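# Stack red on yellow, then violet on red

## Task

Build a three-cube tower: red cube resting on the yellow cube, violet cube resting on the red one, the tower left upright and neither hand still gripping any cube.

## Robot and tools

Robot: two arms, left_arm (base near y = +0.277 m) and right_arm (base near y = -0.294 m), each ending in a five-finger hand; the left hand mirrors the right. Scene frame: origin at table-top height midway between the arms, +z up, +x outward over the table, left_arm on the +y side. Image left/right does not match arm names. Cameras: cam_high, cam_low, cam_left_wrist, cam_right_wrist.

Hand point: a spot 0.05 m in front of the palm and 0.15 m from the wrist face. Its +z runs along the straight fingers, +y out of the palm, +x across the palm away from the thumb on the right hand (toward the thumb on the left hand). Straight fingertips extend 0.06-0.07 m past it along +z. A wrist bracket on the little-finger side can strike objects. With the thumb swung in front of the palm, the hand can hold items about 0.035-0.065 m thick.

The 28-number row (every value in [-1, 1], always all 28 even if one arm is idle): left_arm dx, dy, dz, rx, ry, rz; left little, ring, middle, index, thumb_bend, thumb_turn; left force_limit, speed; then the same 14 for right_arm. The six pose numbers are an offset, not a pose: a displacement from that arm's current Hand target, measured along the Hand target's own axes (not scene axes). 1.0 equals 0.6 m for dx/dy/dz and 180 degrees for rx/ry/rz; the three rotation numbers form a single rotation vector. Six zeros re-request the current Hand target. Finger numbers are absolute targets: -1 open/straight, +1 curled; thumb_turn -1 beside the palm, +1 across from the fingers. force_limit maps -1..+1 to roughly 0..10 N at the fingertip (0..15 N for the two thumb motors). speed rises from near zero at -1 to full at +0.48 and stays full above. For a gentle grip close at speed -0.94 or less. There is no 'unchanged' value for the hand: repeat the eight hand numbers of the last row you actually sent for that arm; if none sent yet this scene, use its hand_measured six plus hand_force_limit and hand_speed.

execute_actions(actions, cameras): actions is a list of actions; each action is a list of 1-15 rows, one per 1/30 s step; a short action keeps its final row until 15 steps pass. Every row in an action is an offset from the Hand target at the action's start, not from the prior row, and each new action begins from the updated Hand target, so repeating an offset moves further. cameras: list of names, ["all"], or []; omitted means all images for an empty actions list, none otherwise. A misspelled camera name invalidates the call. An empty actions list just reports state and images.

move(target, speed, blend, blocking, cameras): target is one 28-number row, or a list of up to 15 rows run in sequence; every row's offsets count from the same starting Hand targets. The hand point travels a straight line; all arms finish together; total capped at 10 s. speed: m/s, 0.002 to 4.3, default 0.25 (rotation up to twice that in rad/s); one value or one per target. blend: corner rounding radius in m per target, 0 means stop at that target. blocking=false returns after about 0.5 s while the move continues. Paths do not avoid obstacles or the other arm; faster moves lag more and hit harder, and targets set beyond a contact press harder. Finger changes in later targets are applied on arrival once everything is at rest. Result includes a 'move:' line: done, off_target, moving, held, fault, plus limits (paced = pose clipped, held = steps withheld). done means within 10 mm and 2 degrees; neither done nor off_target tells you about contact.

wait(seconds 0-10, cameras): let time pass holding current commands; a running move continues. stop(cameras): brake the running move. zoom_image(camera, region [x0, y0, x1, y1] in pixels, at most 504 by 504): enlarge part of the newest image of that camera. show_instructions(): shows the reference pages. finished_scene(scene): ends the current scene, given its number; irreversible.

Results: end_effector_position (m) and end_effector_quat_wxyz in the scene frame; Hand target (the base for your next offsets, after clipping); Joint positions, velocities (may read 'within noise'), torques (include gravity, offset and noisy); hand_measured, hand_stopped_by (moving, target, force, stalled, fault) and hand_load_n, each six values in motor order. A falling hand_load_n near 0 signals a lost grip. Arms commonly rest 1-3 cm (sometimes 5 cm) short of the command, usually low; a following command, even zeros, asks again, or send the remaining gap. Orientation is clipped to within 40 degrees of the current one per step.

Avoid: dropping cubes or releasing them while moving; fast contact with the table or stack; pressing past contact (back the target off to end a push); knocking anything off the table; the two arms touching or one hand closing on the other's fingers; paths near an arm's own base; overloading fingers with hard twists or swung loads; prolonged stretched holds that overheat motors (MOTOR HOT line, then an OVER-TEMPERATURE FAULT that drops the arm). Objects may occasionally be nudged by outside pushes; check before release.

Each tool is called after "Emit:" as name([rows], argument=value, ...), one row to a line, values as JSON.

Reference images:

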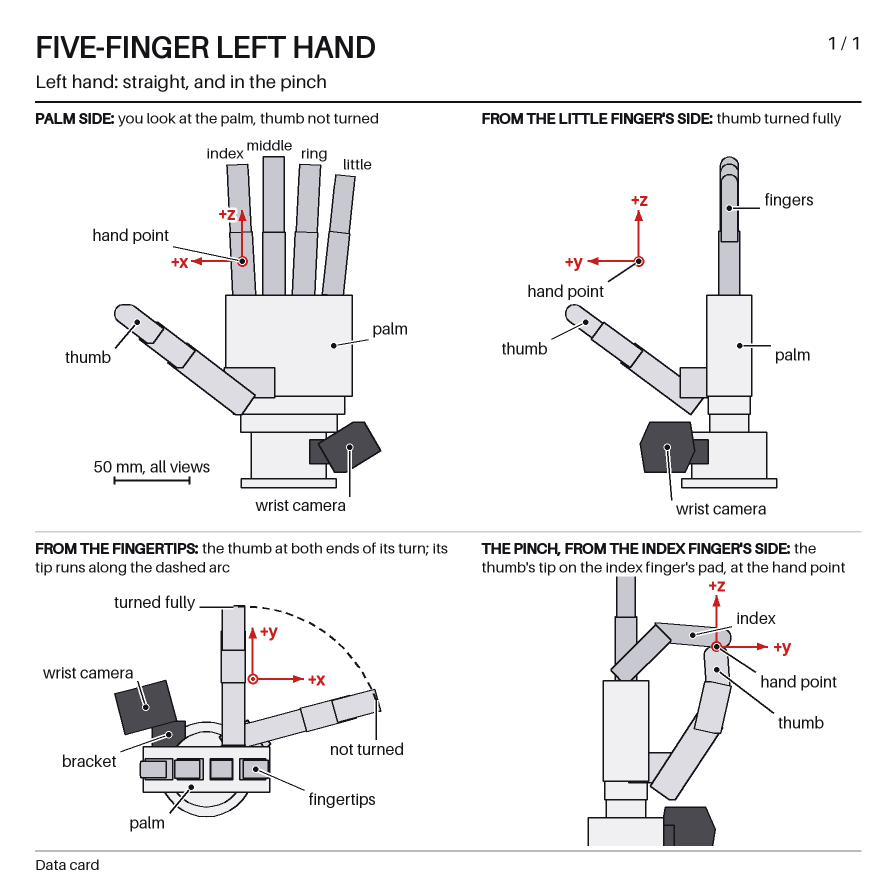

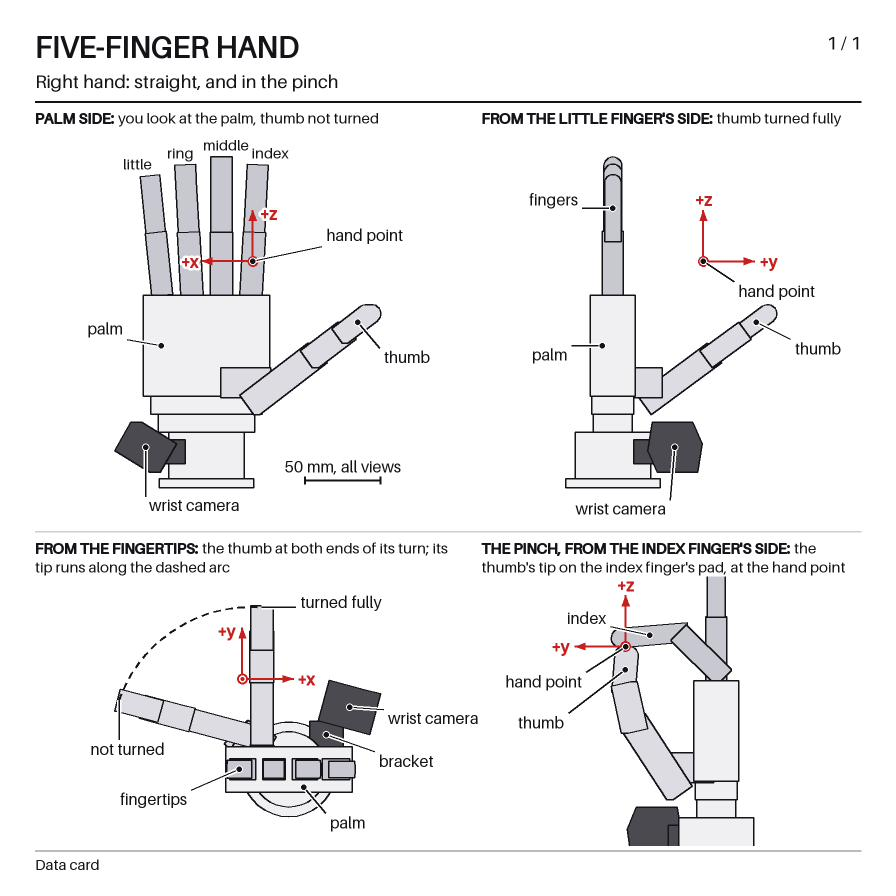

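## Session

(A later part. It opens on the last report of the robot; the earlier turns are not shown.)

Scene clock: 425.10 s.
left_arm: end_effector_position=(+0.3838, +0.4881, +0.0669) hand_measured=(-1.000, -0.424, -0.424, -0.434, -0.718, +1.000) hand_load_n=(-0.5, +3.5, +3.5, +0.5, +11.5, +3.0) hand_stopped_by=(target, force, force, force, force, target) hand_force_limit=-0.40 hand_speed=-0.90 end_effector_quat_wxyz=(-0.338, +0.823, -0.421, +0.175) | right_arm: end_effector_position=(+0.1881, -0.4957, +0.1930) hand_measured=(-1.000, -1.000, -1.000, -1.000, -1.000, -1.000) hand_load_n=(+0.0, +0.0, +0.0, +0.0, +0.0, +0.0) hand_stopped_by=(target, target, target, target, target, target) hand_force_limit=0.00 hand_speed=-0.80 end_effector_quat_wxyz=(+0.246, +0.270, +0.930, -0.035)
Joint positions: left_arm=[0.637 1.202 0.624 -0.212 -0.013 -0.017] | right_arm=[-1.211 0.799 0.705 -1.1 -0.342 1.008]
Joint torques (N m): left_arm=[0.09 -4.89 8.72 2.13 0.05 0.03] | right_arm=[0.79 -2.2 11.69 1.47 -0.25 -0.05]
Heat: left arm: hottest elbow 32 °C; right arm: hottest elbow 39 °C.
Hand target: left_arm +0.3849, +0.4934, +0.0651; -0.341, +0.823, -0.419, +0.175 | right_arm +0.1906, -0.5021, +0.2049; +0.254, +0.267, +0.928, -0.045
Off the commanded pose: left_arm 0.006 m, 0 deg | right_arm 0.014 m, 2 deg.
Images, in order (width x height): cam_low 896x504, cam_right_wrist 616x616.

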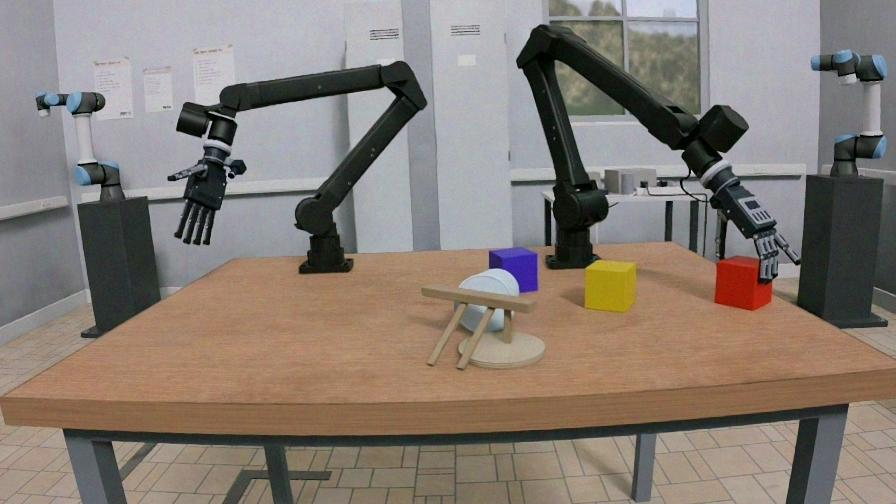

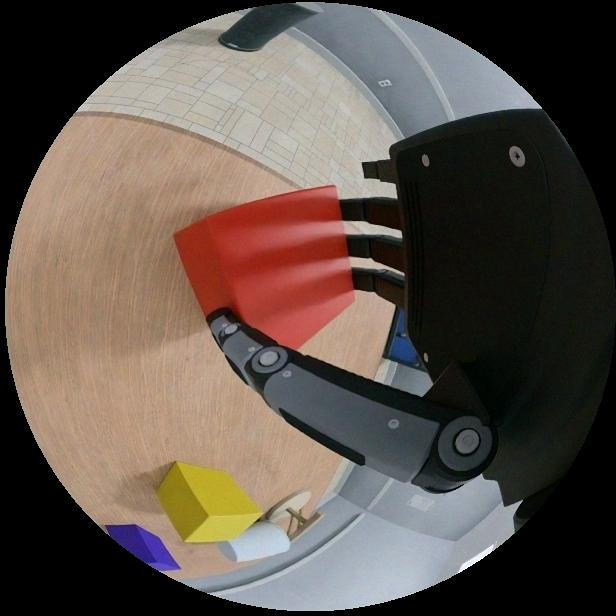

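Emit:
move(target=[0,-0.165,-0.165,0,0,0,-1,0.1,0.1,0.1,-0.4,1,-0.4,-0.9,0,0,0,0,0,0,-1,-1,-1,-1,-1,-1,0.0,-0.8], speed=0.12, cameras=["cam_high","cam_low","cam_right_wrist"])

Scene clock: 441.90 s.
left_arm: end_effector_position=(+0.3702, +0.4788, +0.1649) hand_measured=(-1.000, -0.424, -0.424, -0.434, -0.718, +1.000) hand_load_n=(+0.0, +3.5, +3.0, +1.0, +12.0, +3.0) hand_stopped_by=(target, force, force, force, force, target) hand_force_limit=-0.40 hand_speed=-0.90 end_effector_quat_wxyz=(-0.309, +0.835, -0.428, +0.159) | right_arm: end_effector_position=(+0.1881, -0.4957, +0.1930) hand_measured=(-1.000, -1.000, -1.000, -1.000, -1.000, -1.000) hand_load_n=(-0.5, +0.0, +0.0, +0.0, +0.0, +0.0) hand_stopped_by=(target, target, target, target, target, target) hand_force_limit=0.00 hand_speed=-0.80 end_effector_quat_wxyz=(+0.246, +0.270, +0.930, -0.035)
Joint positions: left_arm=[0.637 1.064 0.835 -0.633 -0.013 -0.017] | right_arm=[-1.211 0.799 0.705 -1.1 -0.342 1.008]
Joint torques (N m): left_arm=[0.09 -6.65 15.05 1.31 0.03 0.04] | right_arm=[0.79 -2.26 11.75 1.5 -0.24 -0.07]
Heat: left arm: hottest elbow 32 °C; right arm: hottest elbow 39 °C.
Hand target: left_arm +0.3846, +0.4934, +0.2050; -0.341, +0.823, -0.419, +0.175 | right_arm +0.1906, -0.5021, +0.2049; +0.254, +0.267, +0.928, -0.045
Off the commanded pose: left_arm 0.045 m, 4 deg | right_arm 0.014 m, 2 deg.
move: off_target (left_arm, right_arm)
Images, in order (width x height): cam_high 896x504, cam_low 896x504, cam_right_wrist 616x616.

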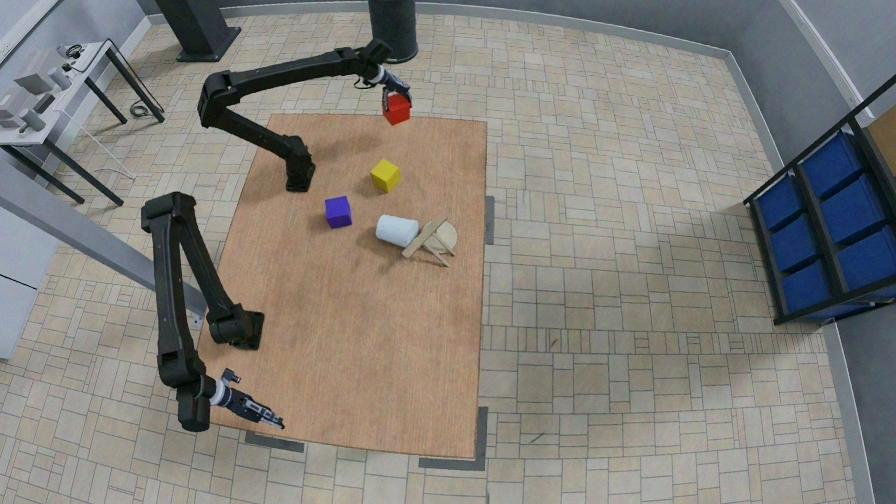

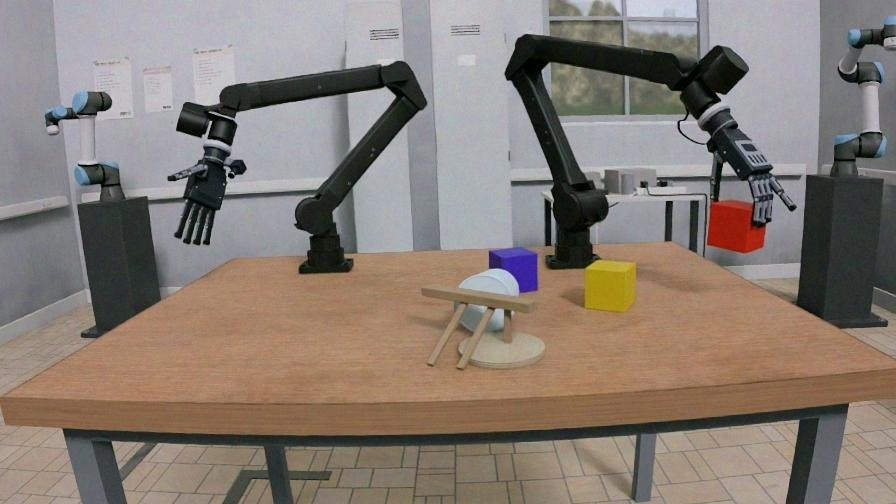

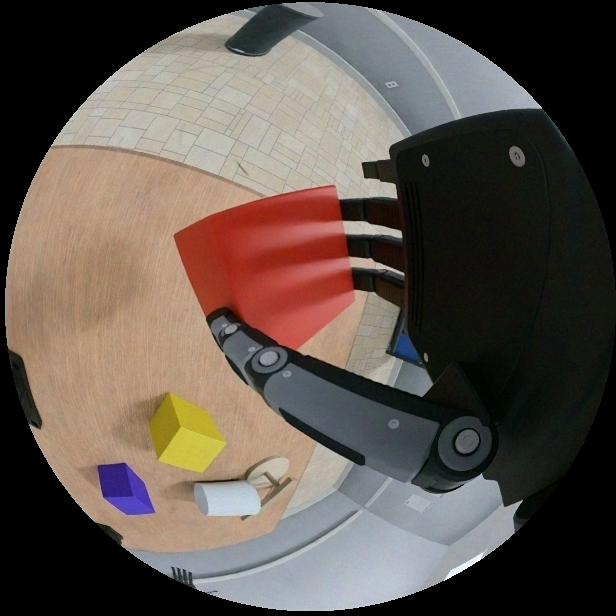

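Emit:
zoom_image(camera="cam_right_wrist", region=[80, 370, 240, 530])

Emit:
zoom_image(camera="cam_right_wrist", region=[160, 170, 380, 390])

Scaled by 3.150 from the camera's 616x616 image, which has a finer 880x880 frame.

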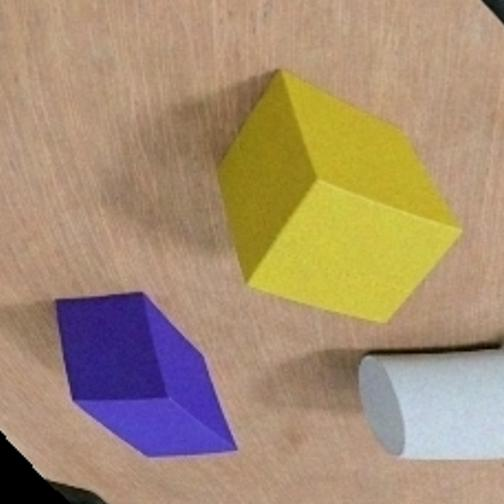

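Scaled by 2.291 from the camera's 616x616 image, which has a finer 880x880 frame.

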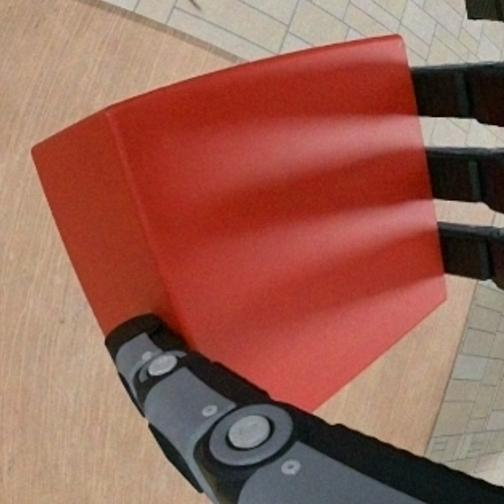

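Emit:
move(target=[0.1063,0.0135,-0.0958,0.0207,0.2072,0.1933,-1,0.1,0.1,0.1,-0.4,1,-0.4,-0.9,0,0,0,0,0,0,-1,-1,-1,-1,-1,-1,0.0,-0.8], speed=0.15, cameras=["cam_high","cam_low","cam_right_wrist"])

Emit:
zoom_image(camera="cam_right_wrist", region=[100, 330, 260, 490])

Scene clock: 489.23 s.
left_arm: end_effector_position=(+0.3694, +0.4029, +0.2111) hand_measured=(-1.000, -0.424, -0.424, -0.434, -0.718, +1.000) hand_load_n=(+0.0, +3.5, +3.0, +1.0, +11.5, +3.0) hand_stopped_by=(target, force, force, force, force, target) hand_force_limit=-0.40 hand_speed=-0.90 end_effector_quat_wxyz=(+0.227, -0.567, +0.721, -0.327) | right_arm: end_effector_position=(+0.1881, -0.4957, +0.1930) hand_measured=(-1.000, -1.000, -1.000, -1.000, -1.000, -1.000) hand_load_n=(+0.0, +0.0, +0.0, +0.0, +0.0, +0.0) hand_stopped_by=(target, target, target, target, target, target) hand_force_limit=0.00 hand_speed=-0.80 end_effector_quat_wxyz=(+0.246, +0.270, +0.930, -0.035)
Joint positions: left_arm=[0.669 1.07 0.948 -0.879 0.626 0.682] | right_arm=[-1.211 0.799 0.705 -1.1 -0.342 1.008]
Joint torques (N m): left_arm=[-0.44 -4.6 15.16 0.88 0.61 0.06] | right_arm=[0.5 -2.26 11.71 1.44 -0.23 -0.05]
Heat: left arm: hottest elbow 35 °C; right arm: hottest elbow 40 °C.
Hand target: left_arm +0.3845, +0.4145, +0.2400; +0.253, -0.554, +0.722, -0.330 | right_arm +0.1906, -0.5021, +0.2049; +0.254, +0.267, +0.928, -0.045
Off the commanded pose: left_arm 0.035 m, 3 deg | right_arm 0.014 m, 2 deg.
move: off_target (left_arm, right_arm)
Images, in order (width x height): cam_high 896x504, cam_low 896x504, cam_right_wrist 616x616.

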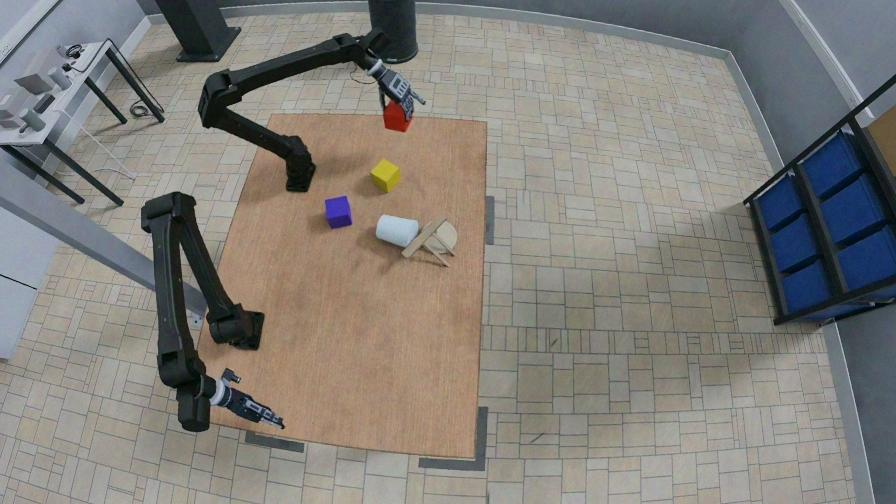

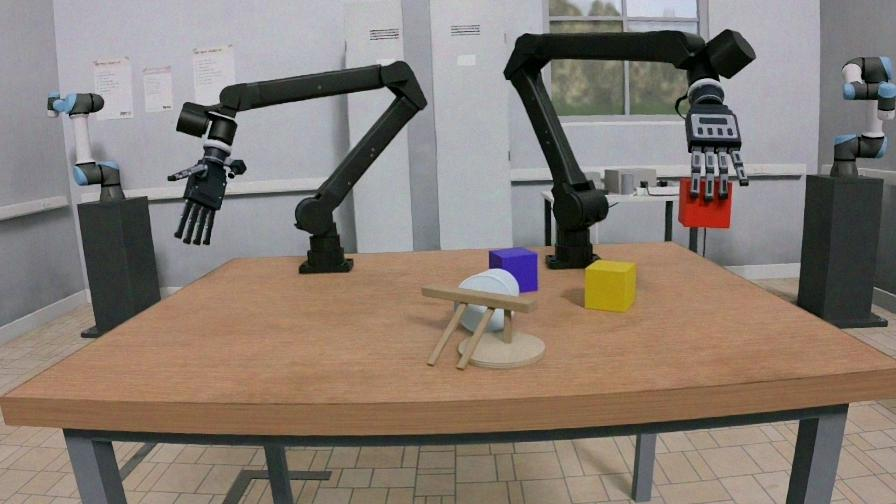

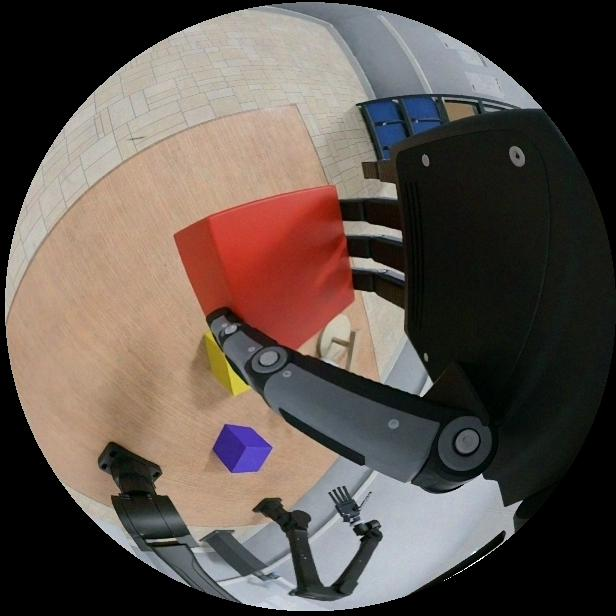

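Scaled by 3.150 from the camera's 616x616 image, which has a finer 880x880 frame.

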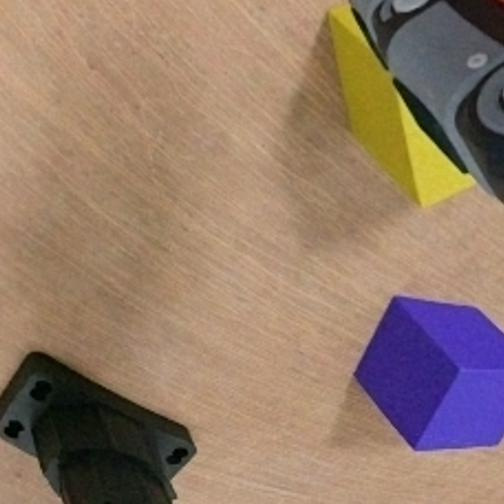

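Emit:
move(target=[0.0307,-0.0657,0.0755,-0.0111,0,0,-1,0.1,0.1,0.1,-0.4,1,-0.4,-0.9,0,0,0,0,0,0,-1,-1,-1,-1,-1,-1,0.0,-0.8], speed=0.12, cameras=["cam_high","cam_low","cam_right_wrist"])

Emit:
zoom_image(camera="cam_right_wrist", region=[100, 310, 280, 490])

Scene clock: 509.77 s.
left_arm: end_effector_position=(+0.4121, +0.3726, +0.2090) hand_measured=(-1.000, -0.424, -0.424, -0.434, -0.718, +1.000) hand_load_n=(+0.0, +3.5, +3.5, +1.0, +11.5, +3.0) hand_stopped_by=(target, force, force, force, force, target) hand_force_limit=-0.40 hand_speed=-0.90 end_effector_quat_wxyz=(+0.208, -0.573, +0.730, -0.308) | right_arm: end_effector_position=(+0.1881, -0.4957, +0.1930) hand_measured=(-1.000, -1.000, -1.000, -1.000, -1.000, -1.000) hand_load_n=(+0.0, +0.0, +0.0, +0.0, +0.0, +0.0) hand_stopped_by=(target, target, target, target, target, target) hand_force_limit=0.00 hand_speed=-0.80 end_effector_quat_wxyz=(+0.246, +0.270, +0.930, -0.035)
Joint positions: left_arm=[0.505 1.148 1.009 -0.837 0.508 0.551] | right_arm=[-1.211 0.799 0.705 -1.1 -0.342 1.008]
Joint torques (N m): left_arm=[-1.32 -5.71 15.15 2.11 0.29 -0.11] | right_arm=[0.73 -2.43 11.66 1.42 -0.25 -0.07]
Heat: left arm: hottest elbow 36 °C; right arm: hottest elbow 40 °C.
Hand target: left_arm +0.4377, +0.3812, +0.2402; +0.243, -0.558, +0.727, -0.317 | right_arm +0.1906, -0.5021, +0.2049; +0.254, +0.267, +0.928, -0.045
Off the commanded pose: left_arm 0.041 m, 5 deg | right_arm 0.014 m, 2 deg.
move: off_target (left_arm, right_arm)
Images, in order (width x height): cam_high 896x504, cam_low 896x504, cam_right_wrist 616x616.

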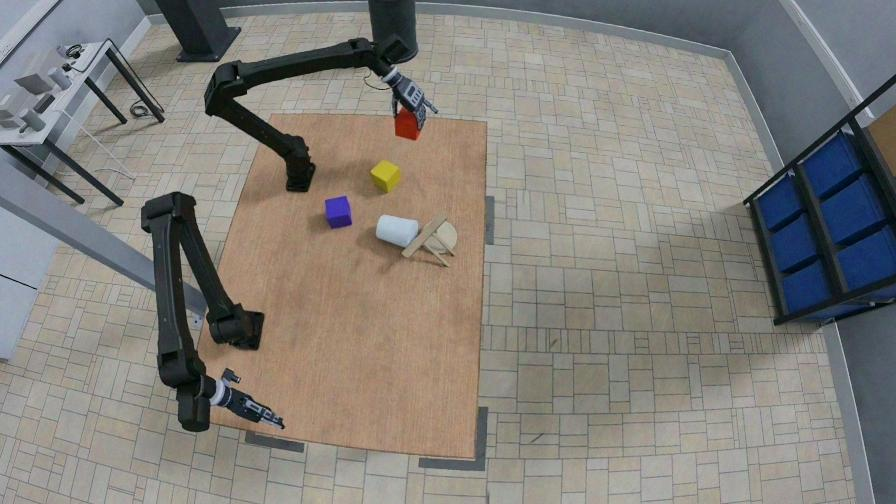

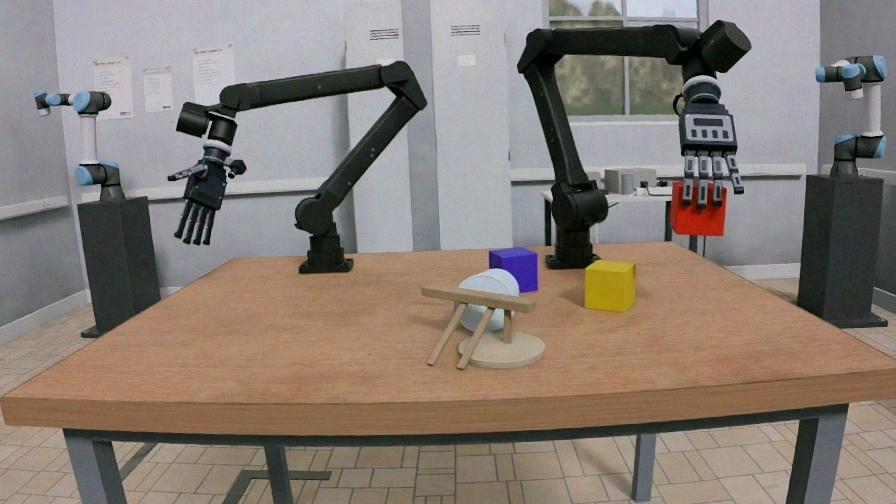

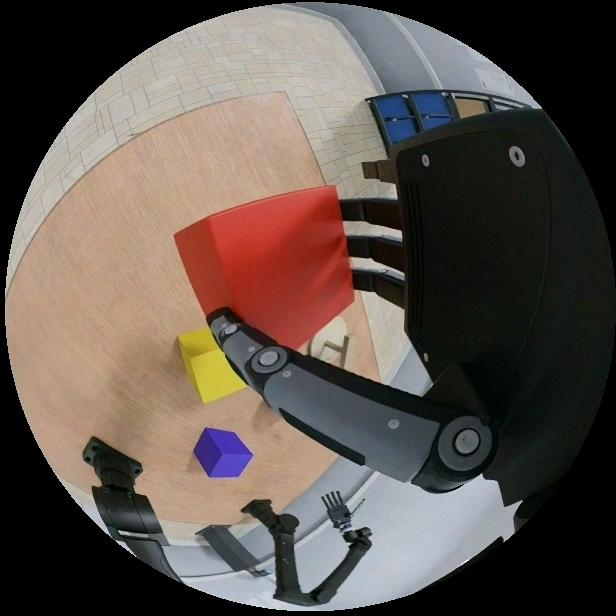

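Scaled by 2.800 from the camera's 616x616 image, which has a finer 880x880 frame.

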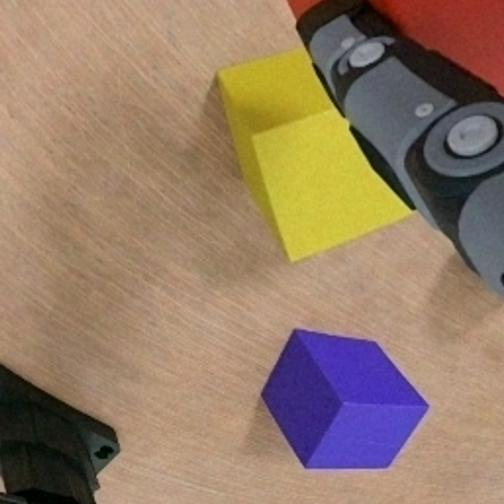

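Emit:
move(target=[0.2295,0.0938,-0.0172,0.0061,-0.011,0.011,-1,0.1,0.1,0.1,-0.4,1,-0.4,-0.9,0,0,0,0,0,0,-1,-1,-1,-1,-1,-1,0.0,-0.8], speed=0.12, cameras=["cam_high","cam_low","cam_right_wrist"])

Emit:
zoom_image(camera="cam_low", region=[520, 160, 700, 340])

Emit:
zoom_image(camera="cam_high", region=[320, 60, 480, 220])

Scene clock: 550.03 s.
left_arm: end_effector_position=(+0.3494, +0.2617, +0.1913) hand_measured=(-1.000, -0.424, -0.424, -0.434, -0.718, +1.000) hand_load_n=(+0.0, +3.5, +3.5, +1.0, +11.5, +3.0) hand_stopped_by=(target, force, force, force, force, target) hand_force_limit=-0.40 hand_speed=-0.90 end_effector_quat_wxyz=(+0.246, -0.557, +0.736, -0.296) | right_arm: end_effector_position=(+0.1881, -0.4957, +0.1930) hand_measured=(-1.000, -1.000, -1.000, -1.000, -1.000, -1.000) hand_load_n=(+0.0, +0.0, +0.0, +0.0, +0.0, +0.0) hand_stopped_by=(target, target, target, target, target, target) hand_force_limit=0.00 hand_speed=-0.80 end_effector_quat_wxyz=(+0.246, +0.270, +0.930, -0.035)
Joint positions: left_arm=[0.176 0.809 0.741 -0.748 0.261 0.312] | right_arm=[-1.211 0.799 0.705 -1.1 -0.342 1.008]
Joint torques (N m): left_arm=[-1.32 -3.6 10.76 2.54 0.06 -0.08] | right_arm=[0.67 -2.37 11.69 1.39 -0.25 -0.06]
Heat: left arm: hottest elbow 39 °C; right arm: hottest elbow 40 °C.
Hand target: left_arm +0.3577, +0.2601, +0.2058; +0.266, -0.548, +0.730, -0.310 | right_arm +0.1906, -0.5021, +0.2049; +0.254, +0.267, +0.928, -0.045
Off the commanded pose: left_arm 0.017 m, 3 deg | right_arm 0.014 m, 2 deg.
move: off_target (left_arm, right_arm)
Images, in order (width x height): cam_high 896x504, cam_low 896x504, cam_right_wrist 616x616.

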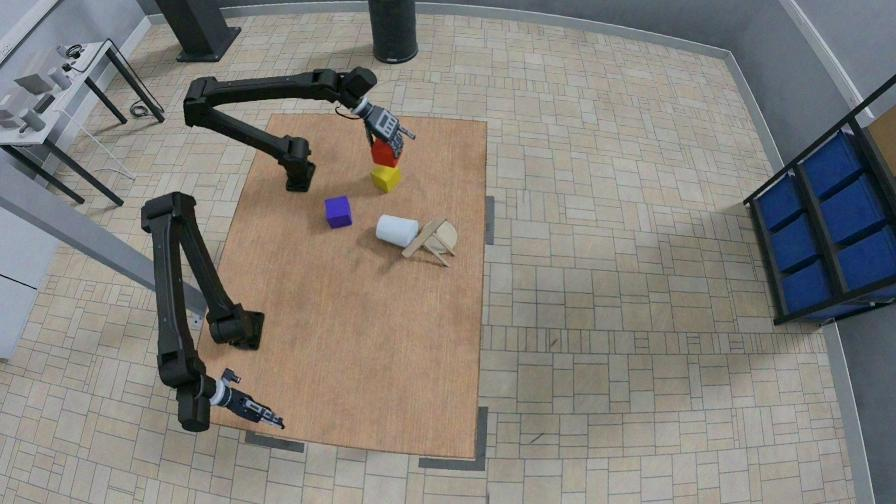

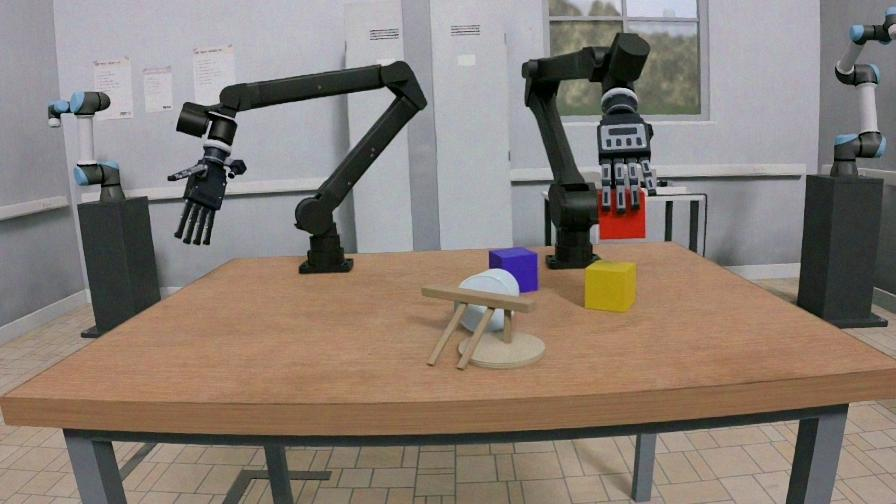

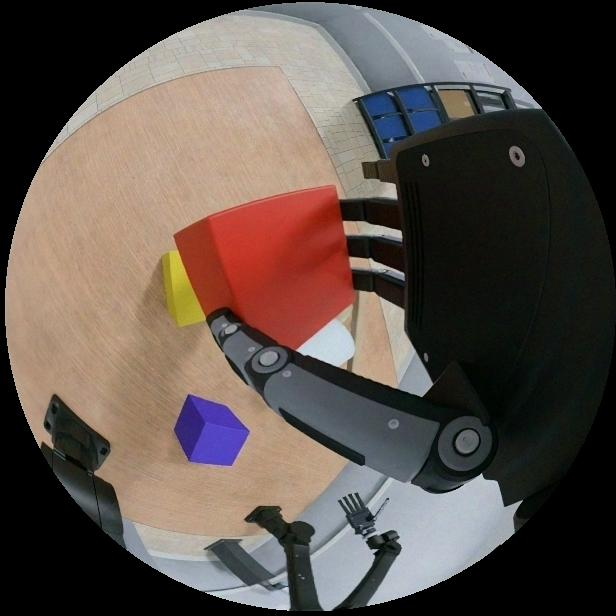

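Scaled by 2.800.

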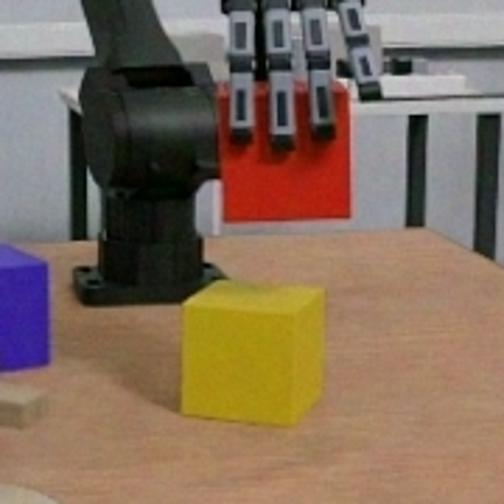

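Scaled by 3.150.

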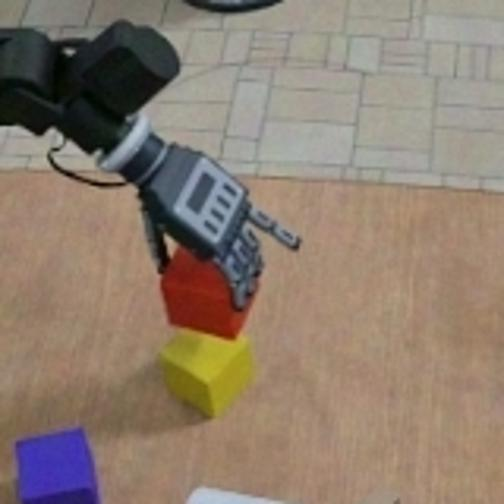

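Emit:
zoom_image(camera="cam_right_wrist", region=[130, 200, 290, 360])

Scaled by 3.150 from the camera's 616x616 image, which has a finer 880x880 frame.

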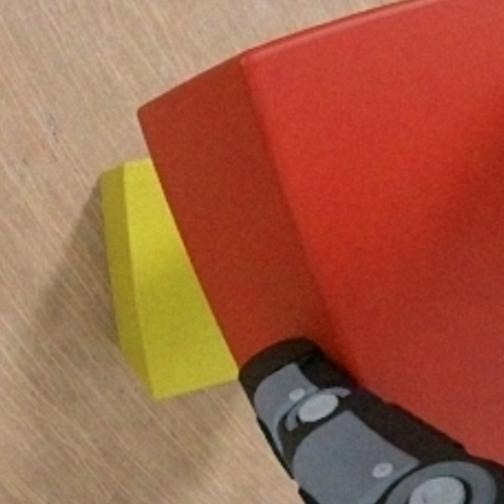

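Emit:
move(target=[0.0351,0.0544,0.0242,0,0.0075,-0.0075,-1,0.1,0.1,0.1,-0.4,1,-0.4,-0.9,0,0,0,0,0,0,-1,-1,-1,-1,-1,-1,0.0,-0.8], speed=0.1, cameras=["cam_high","cam_low","cam_right_wrist"])

Emit:
zoom_image(camera="cam_low", region=[540, 180, 680, 320])

Emit:
zoom_image(camera="cam_right_wrist", region=[130, 200, 290, 360])

Scene clock: 588.87 s.
left_arm: end_effector_position=(+0.3327, +0.2465, +0.1559) hand_measured=(-1.000, -0.424, -0.424, -0.434, -0.718, +1.000) hand_load_n=(+0.0, +3.5, +3.5, +0.5, +11.5, +3.0) hand_stopped_by=(target, force, force, force, force, target) hand_force_limit=-0.40 hand_speed=-0.90 end_effector_quat_wxyz=(+0.234, -0.563, +0.732, -0.304) | right_arm: end_effector_position=(+0.1881, -0.4957, +0.1930) hand_measured=(-1.000, -1.000, -1.000, -1.000, -1.000, -1.000) hand_load_n=(+0.0, +0.0, +0.5, +0.0, +0.0, +0.0) hand_stopped_by=(target, target, target, target, target, target) hand_force_limit=0.00 hand_speed=-0.80 end_effector_quat_wxyz=(+0.246, +0.270, +0.930, -0.035)
Joint positions: left_arm=[0.142 0.767 0.629 -0.679 0.257 0.265] | right_arm=[-1.211 0.799 0.705 -1.1 -0.342 1.008]
Joint torques (N m): left_arm=[-1.44 -3.02 10.8 2.54 0.04 -0.1] | right_arm=[0.62 -2.2 11.67 1.42 -0.25 -0.06]
Heat: left arm: hottest elbow 38 °C; right arm: hottest elbow 41 °C.
Hand target: left_arm +0.3421, +0.2441, +0.1707; +0.254, -0.553, +0.726, -0.319 | right_arm +0.1906, -0.5021, +0.2049; +0.254, +0.267, +0.928, -0.045
Off the commanded pose: left_arm 0.018 m, 3 deg | right_arm 0.014 m, 2 deg.
move: off_target (left_arm, right_arm)
Images, in order (width x height): cam_high 896x504, cam_low 896x504, cam_right_wrist 616x616.

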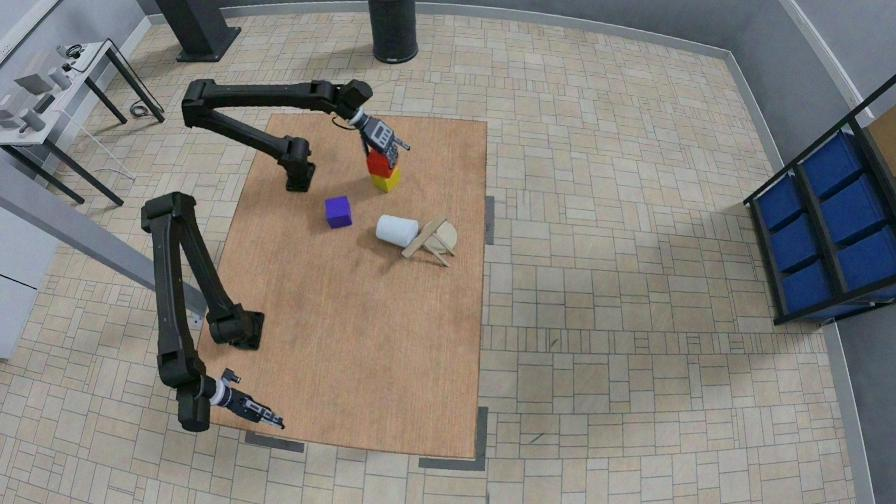

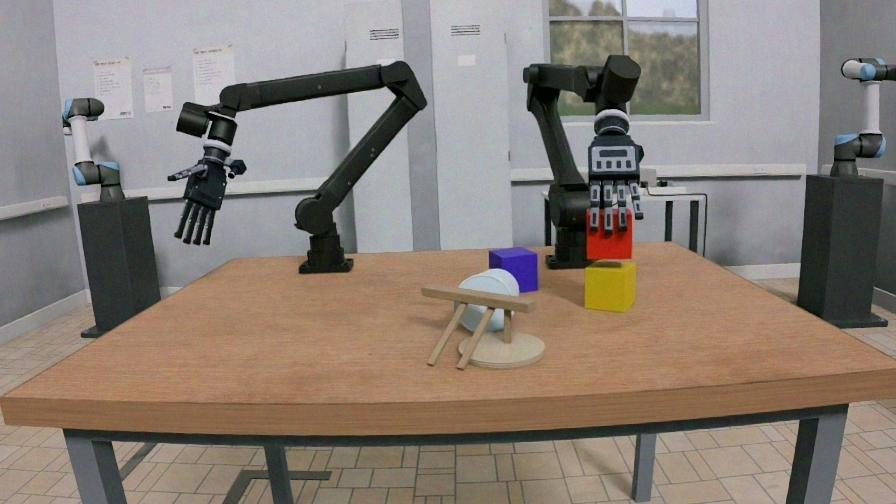

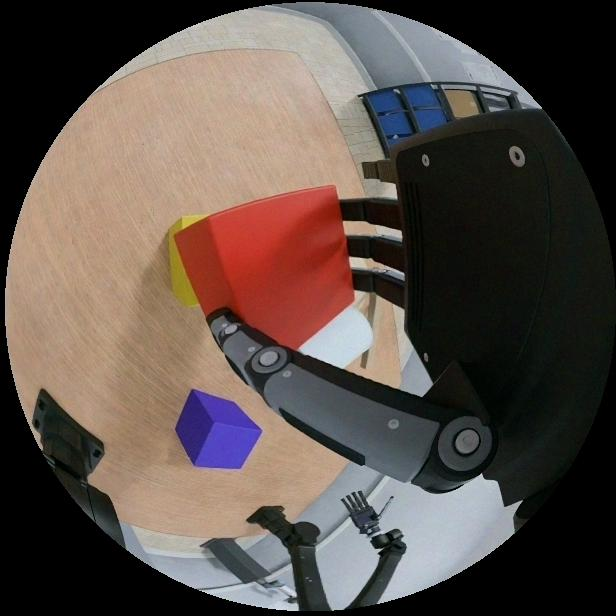

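Scaled by 3.600.

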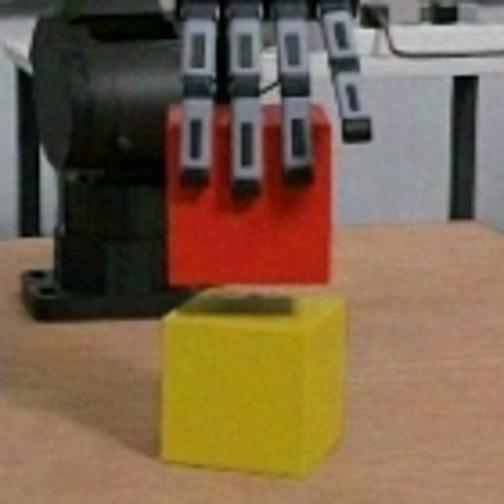

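Scaled by 3.150 from the camera's 616x616 image, which has a finer 880x880 frame.

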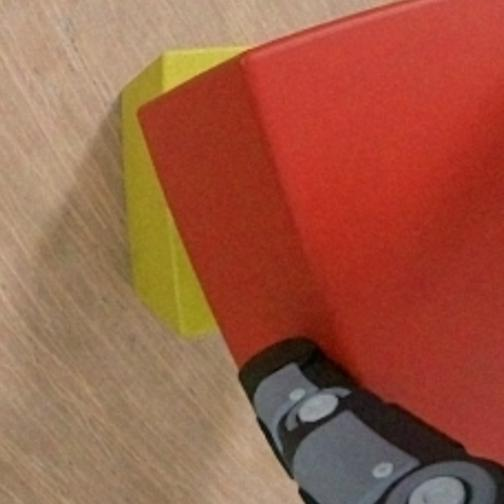

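Emit:
move(target=[0.0017,0.021,0.0215,0,0,0,-1,0.1,0.1,0.1,-0.4,1,-0.4,-0.9,0,0,0,0,0,0,-1,-1,-1,-1,-1,-1,0.0,-0.8], speed=0.05, cameras=["cam_high","cam_low","cam_right_wrist"])

Emit:
zoom_image(camera="cam_low", region=[540, 180, 680, 320])

Emit:
zoom_image(camera="cam_right_wrist", region=[130, 200, 290, 360])

Scene clock: 613.50 s.
left_arm: end_effector_position=(+0.3333, +0.2455, +0.1419) hand_measured=(-1.000, -0.424, -0.424, -0.434, -0.718, +1.000) hand_load_n=(+0.0, +3.0, +3.0, +1.0, +12.0, +3.0) hand_stopped_by=(target, force, force, force, force, target) hand_force_limit=-0.40 hand_speed=-0.90 end_effector_quat_wxyz=(+0.239, -0.561, +0.731, -0.307) | right_arm: end_effector_position=(+0.1881, -0.4957, +0.1930) hand_measured=(-1.000, -1.000, -1.000, -1.000, -1.000, -1.000) hand_load_n=(+0.0, +0.0, +0.0, +0.0, +0.0, +0.0) hand_stopped_by=(target, target, target, target, target, target) hand_force_limit=0.00 hand_speed=-0.80 end_effector_quat_wxyz=(+0.246, +0.270, +0.930, -0.035)
Joint positions: left_arm=[0.137 0.767 0.587 -0.623 0.253 0.261] | right_arm=[-1.211 0.799 0.705 -1.1 -0.342 1.008]
Joint torques (N m): left_arm=[-1.55 -2.02 10.69 2.58 0.05 -0.09] | right_arm=[1.03 -2.2 11.74 1.42 -0.25 -0.06]
Heat: left arm: hottest elbow 37 °C; right arm: hottest elbow 41 °C.
Hand target: left_arm +0.3432, +0.2431, +0.1529; +0.254, -0.553, +0.726, -0.320 | right_arm +0.1906, -0.5021, +0.2049; +0.254, +0.267, +0.928, -0.045
Off the commanded pose: left_arm 0.015 m, 2 deg | right_arm 0.014 m, 2 deg.
move: off_target (left_arm, right_arm)
Images, in order (width x height): cam_high 896x504, cam_low 896x504, cam_right_wrist 616x616.

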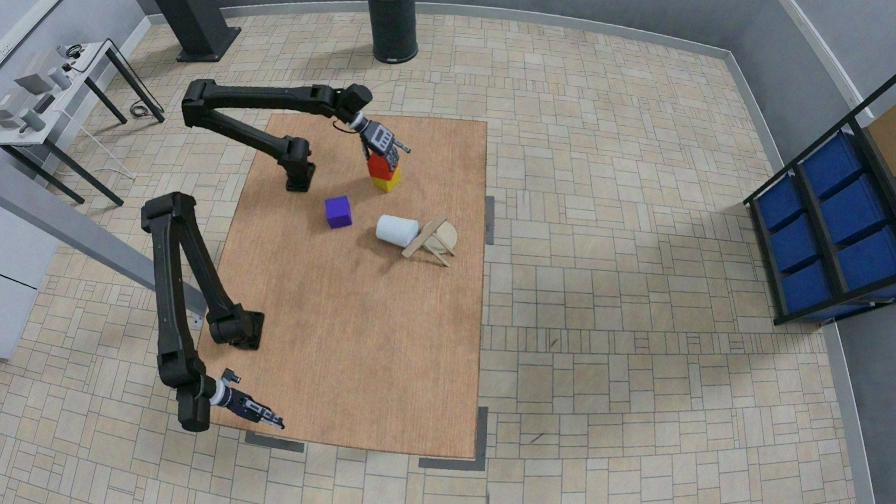

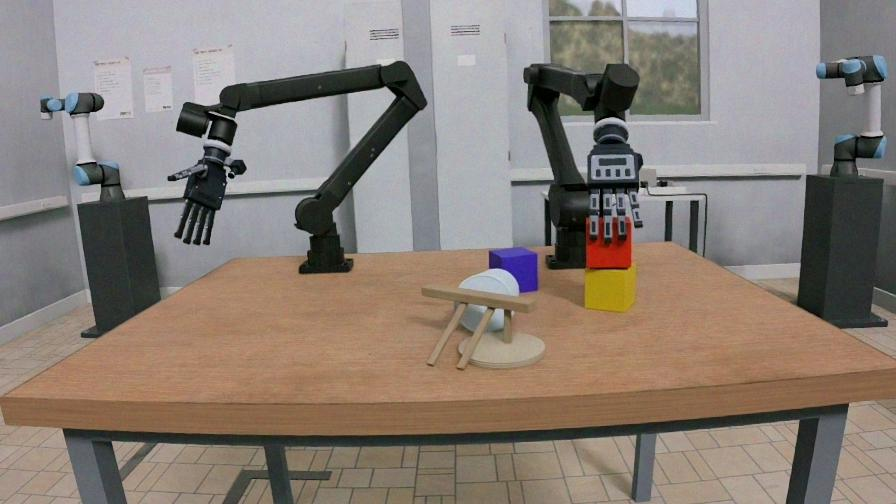

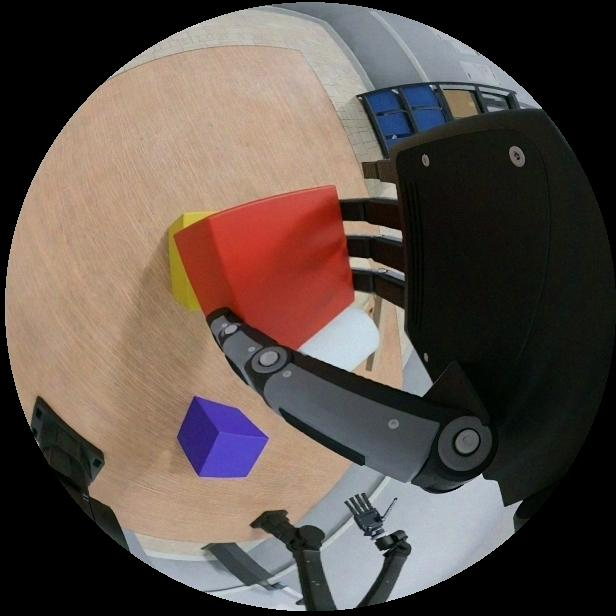

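Scaled by 3.600.

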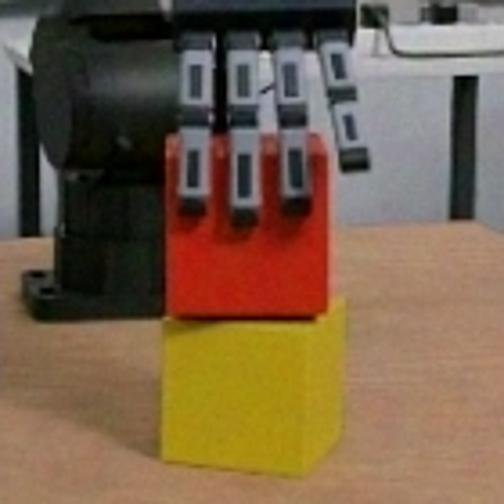

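Scaled by 3.150 from the camera's 616x616 image, which has a finer 880x880 frame.

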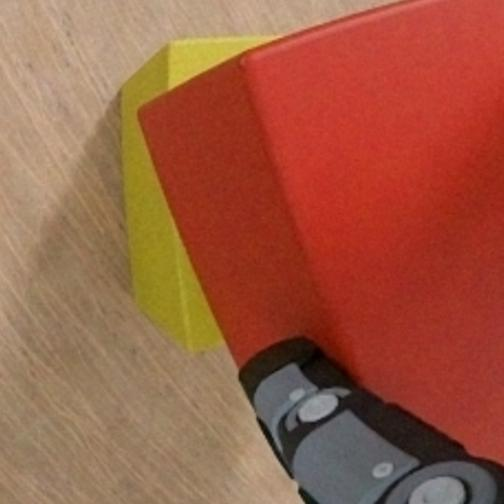

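Emit:
move(target=[0,0.0082,0.0082,0,0,0,-1,0.1,0.1,0.1,-0.4,1,-0.4,-0.9,0,0,0,0,0,0,-1,-1,-1,-1,-1,-1,0.0,-0.8], speed=0.03, cameras=["cam_low","cam_right_wrist"])

Emit:
zoom_image(camera="cam_low", region=[540, 180, 680, 320])

Scene clock: 625.23 s.
left_arm: end_effector_position=(+0.3346, +0.2455, +0.1383) hand_measured=(-1.000, -0.424, -0.424, -0.434, -0.718, +1.000) hand_load_n=(+0.0, +3.5, +3.5, +1.0, +11.5, +3.0) hand_stopped_by=(target, force, force, force, force, target) hand_force_limit=-0.40 hand_speed=-0.90 end_effector_quat_wxyz=(+0.243, -0.560, +0.729, -0.310) | right_arm: end_effector_position=(+0.1881, -0.4957, +0.1930) hand_measured=(-1.000, -1.000, -1.000, -1.000, -1.000, -1.000) hand_load_n=(+0.0, +0.0, +0.0, +0.0, +0.0, +0.0) hand_stopped_by=(target, target, target, target, target, target) hand_force_limit=0.00 hand_speed=-0.80 end_effector_quat_wxyz=(+0.246, +0.270, +0.930, -0.035)
Joint positions: left_arm=[0.137 0.767 0.574 -0.601 0.253 0.259] | right_arm=[-1.211 0.799 0.705 -1.1 -0.342 1.008]
Joint torques (N m): left_arm=[-1.49 -1.49 10.4 2.65 0.03 -0.1] | right_arm=[1.03 -2.26 11.69 1.44 -0.26 -0.06]
Heat: left arm: hottest elbow 37 °C; right arm: hottest elbow 41 °C.
Hand target: left_arm +0.3435, +0.2431, +0.1459; +0.254, -0.553, +0.726, -0.319 | right_arm +0.1906, -0.5021, +0.2049; +0.254, +0.267, +0.928, -0.045
Off the commanded pose: left_arm 0.012 m, 2 deg | right_arm 0.014 m, 2 deg.
move: off_target (left_arm, right_arm)
Images, in order (width x height): cam_low 896x504, cam_right_wrist 616x616.

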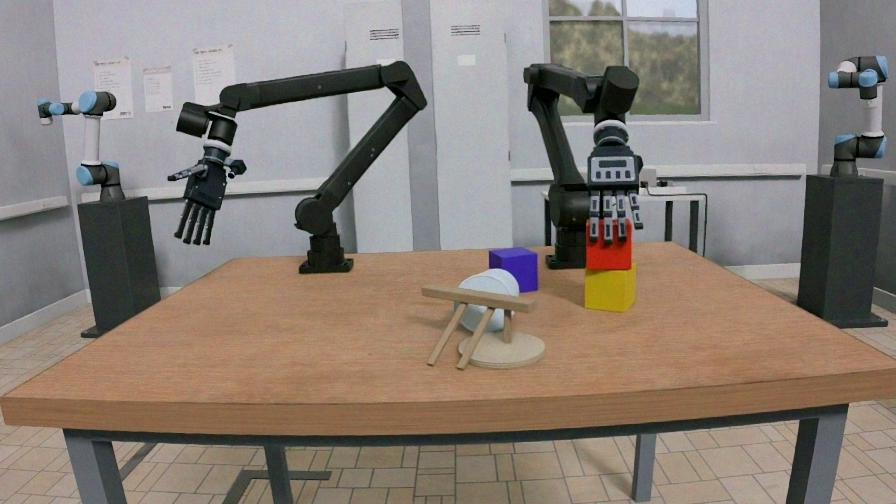

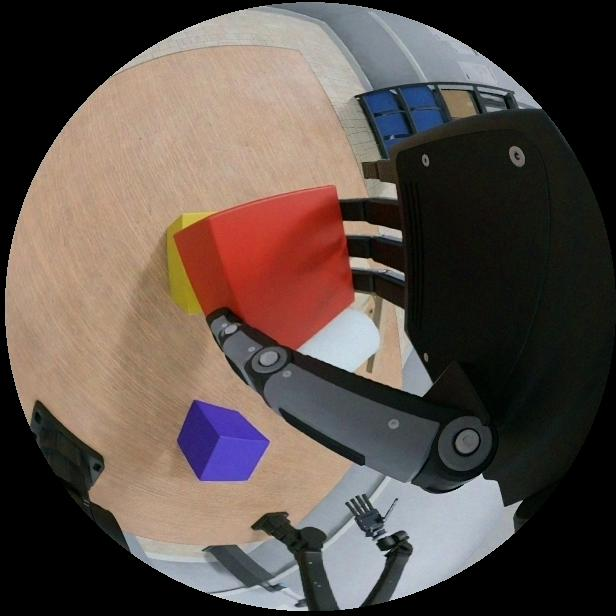

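Scaled by 3.600.

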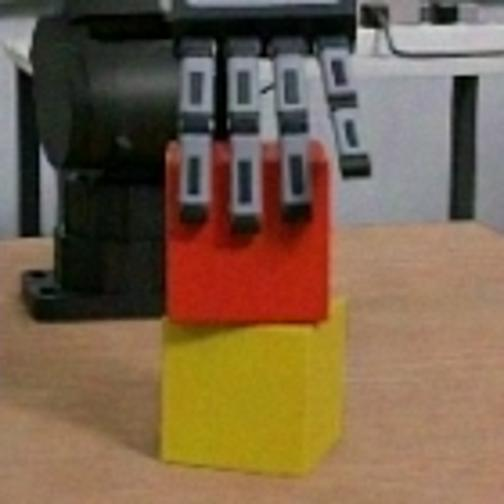

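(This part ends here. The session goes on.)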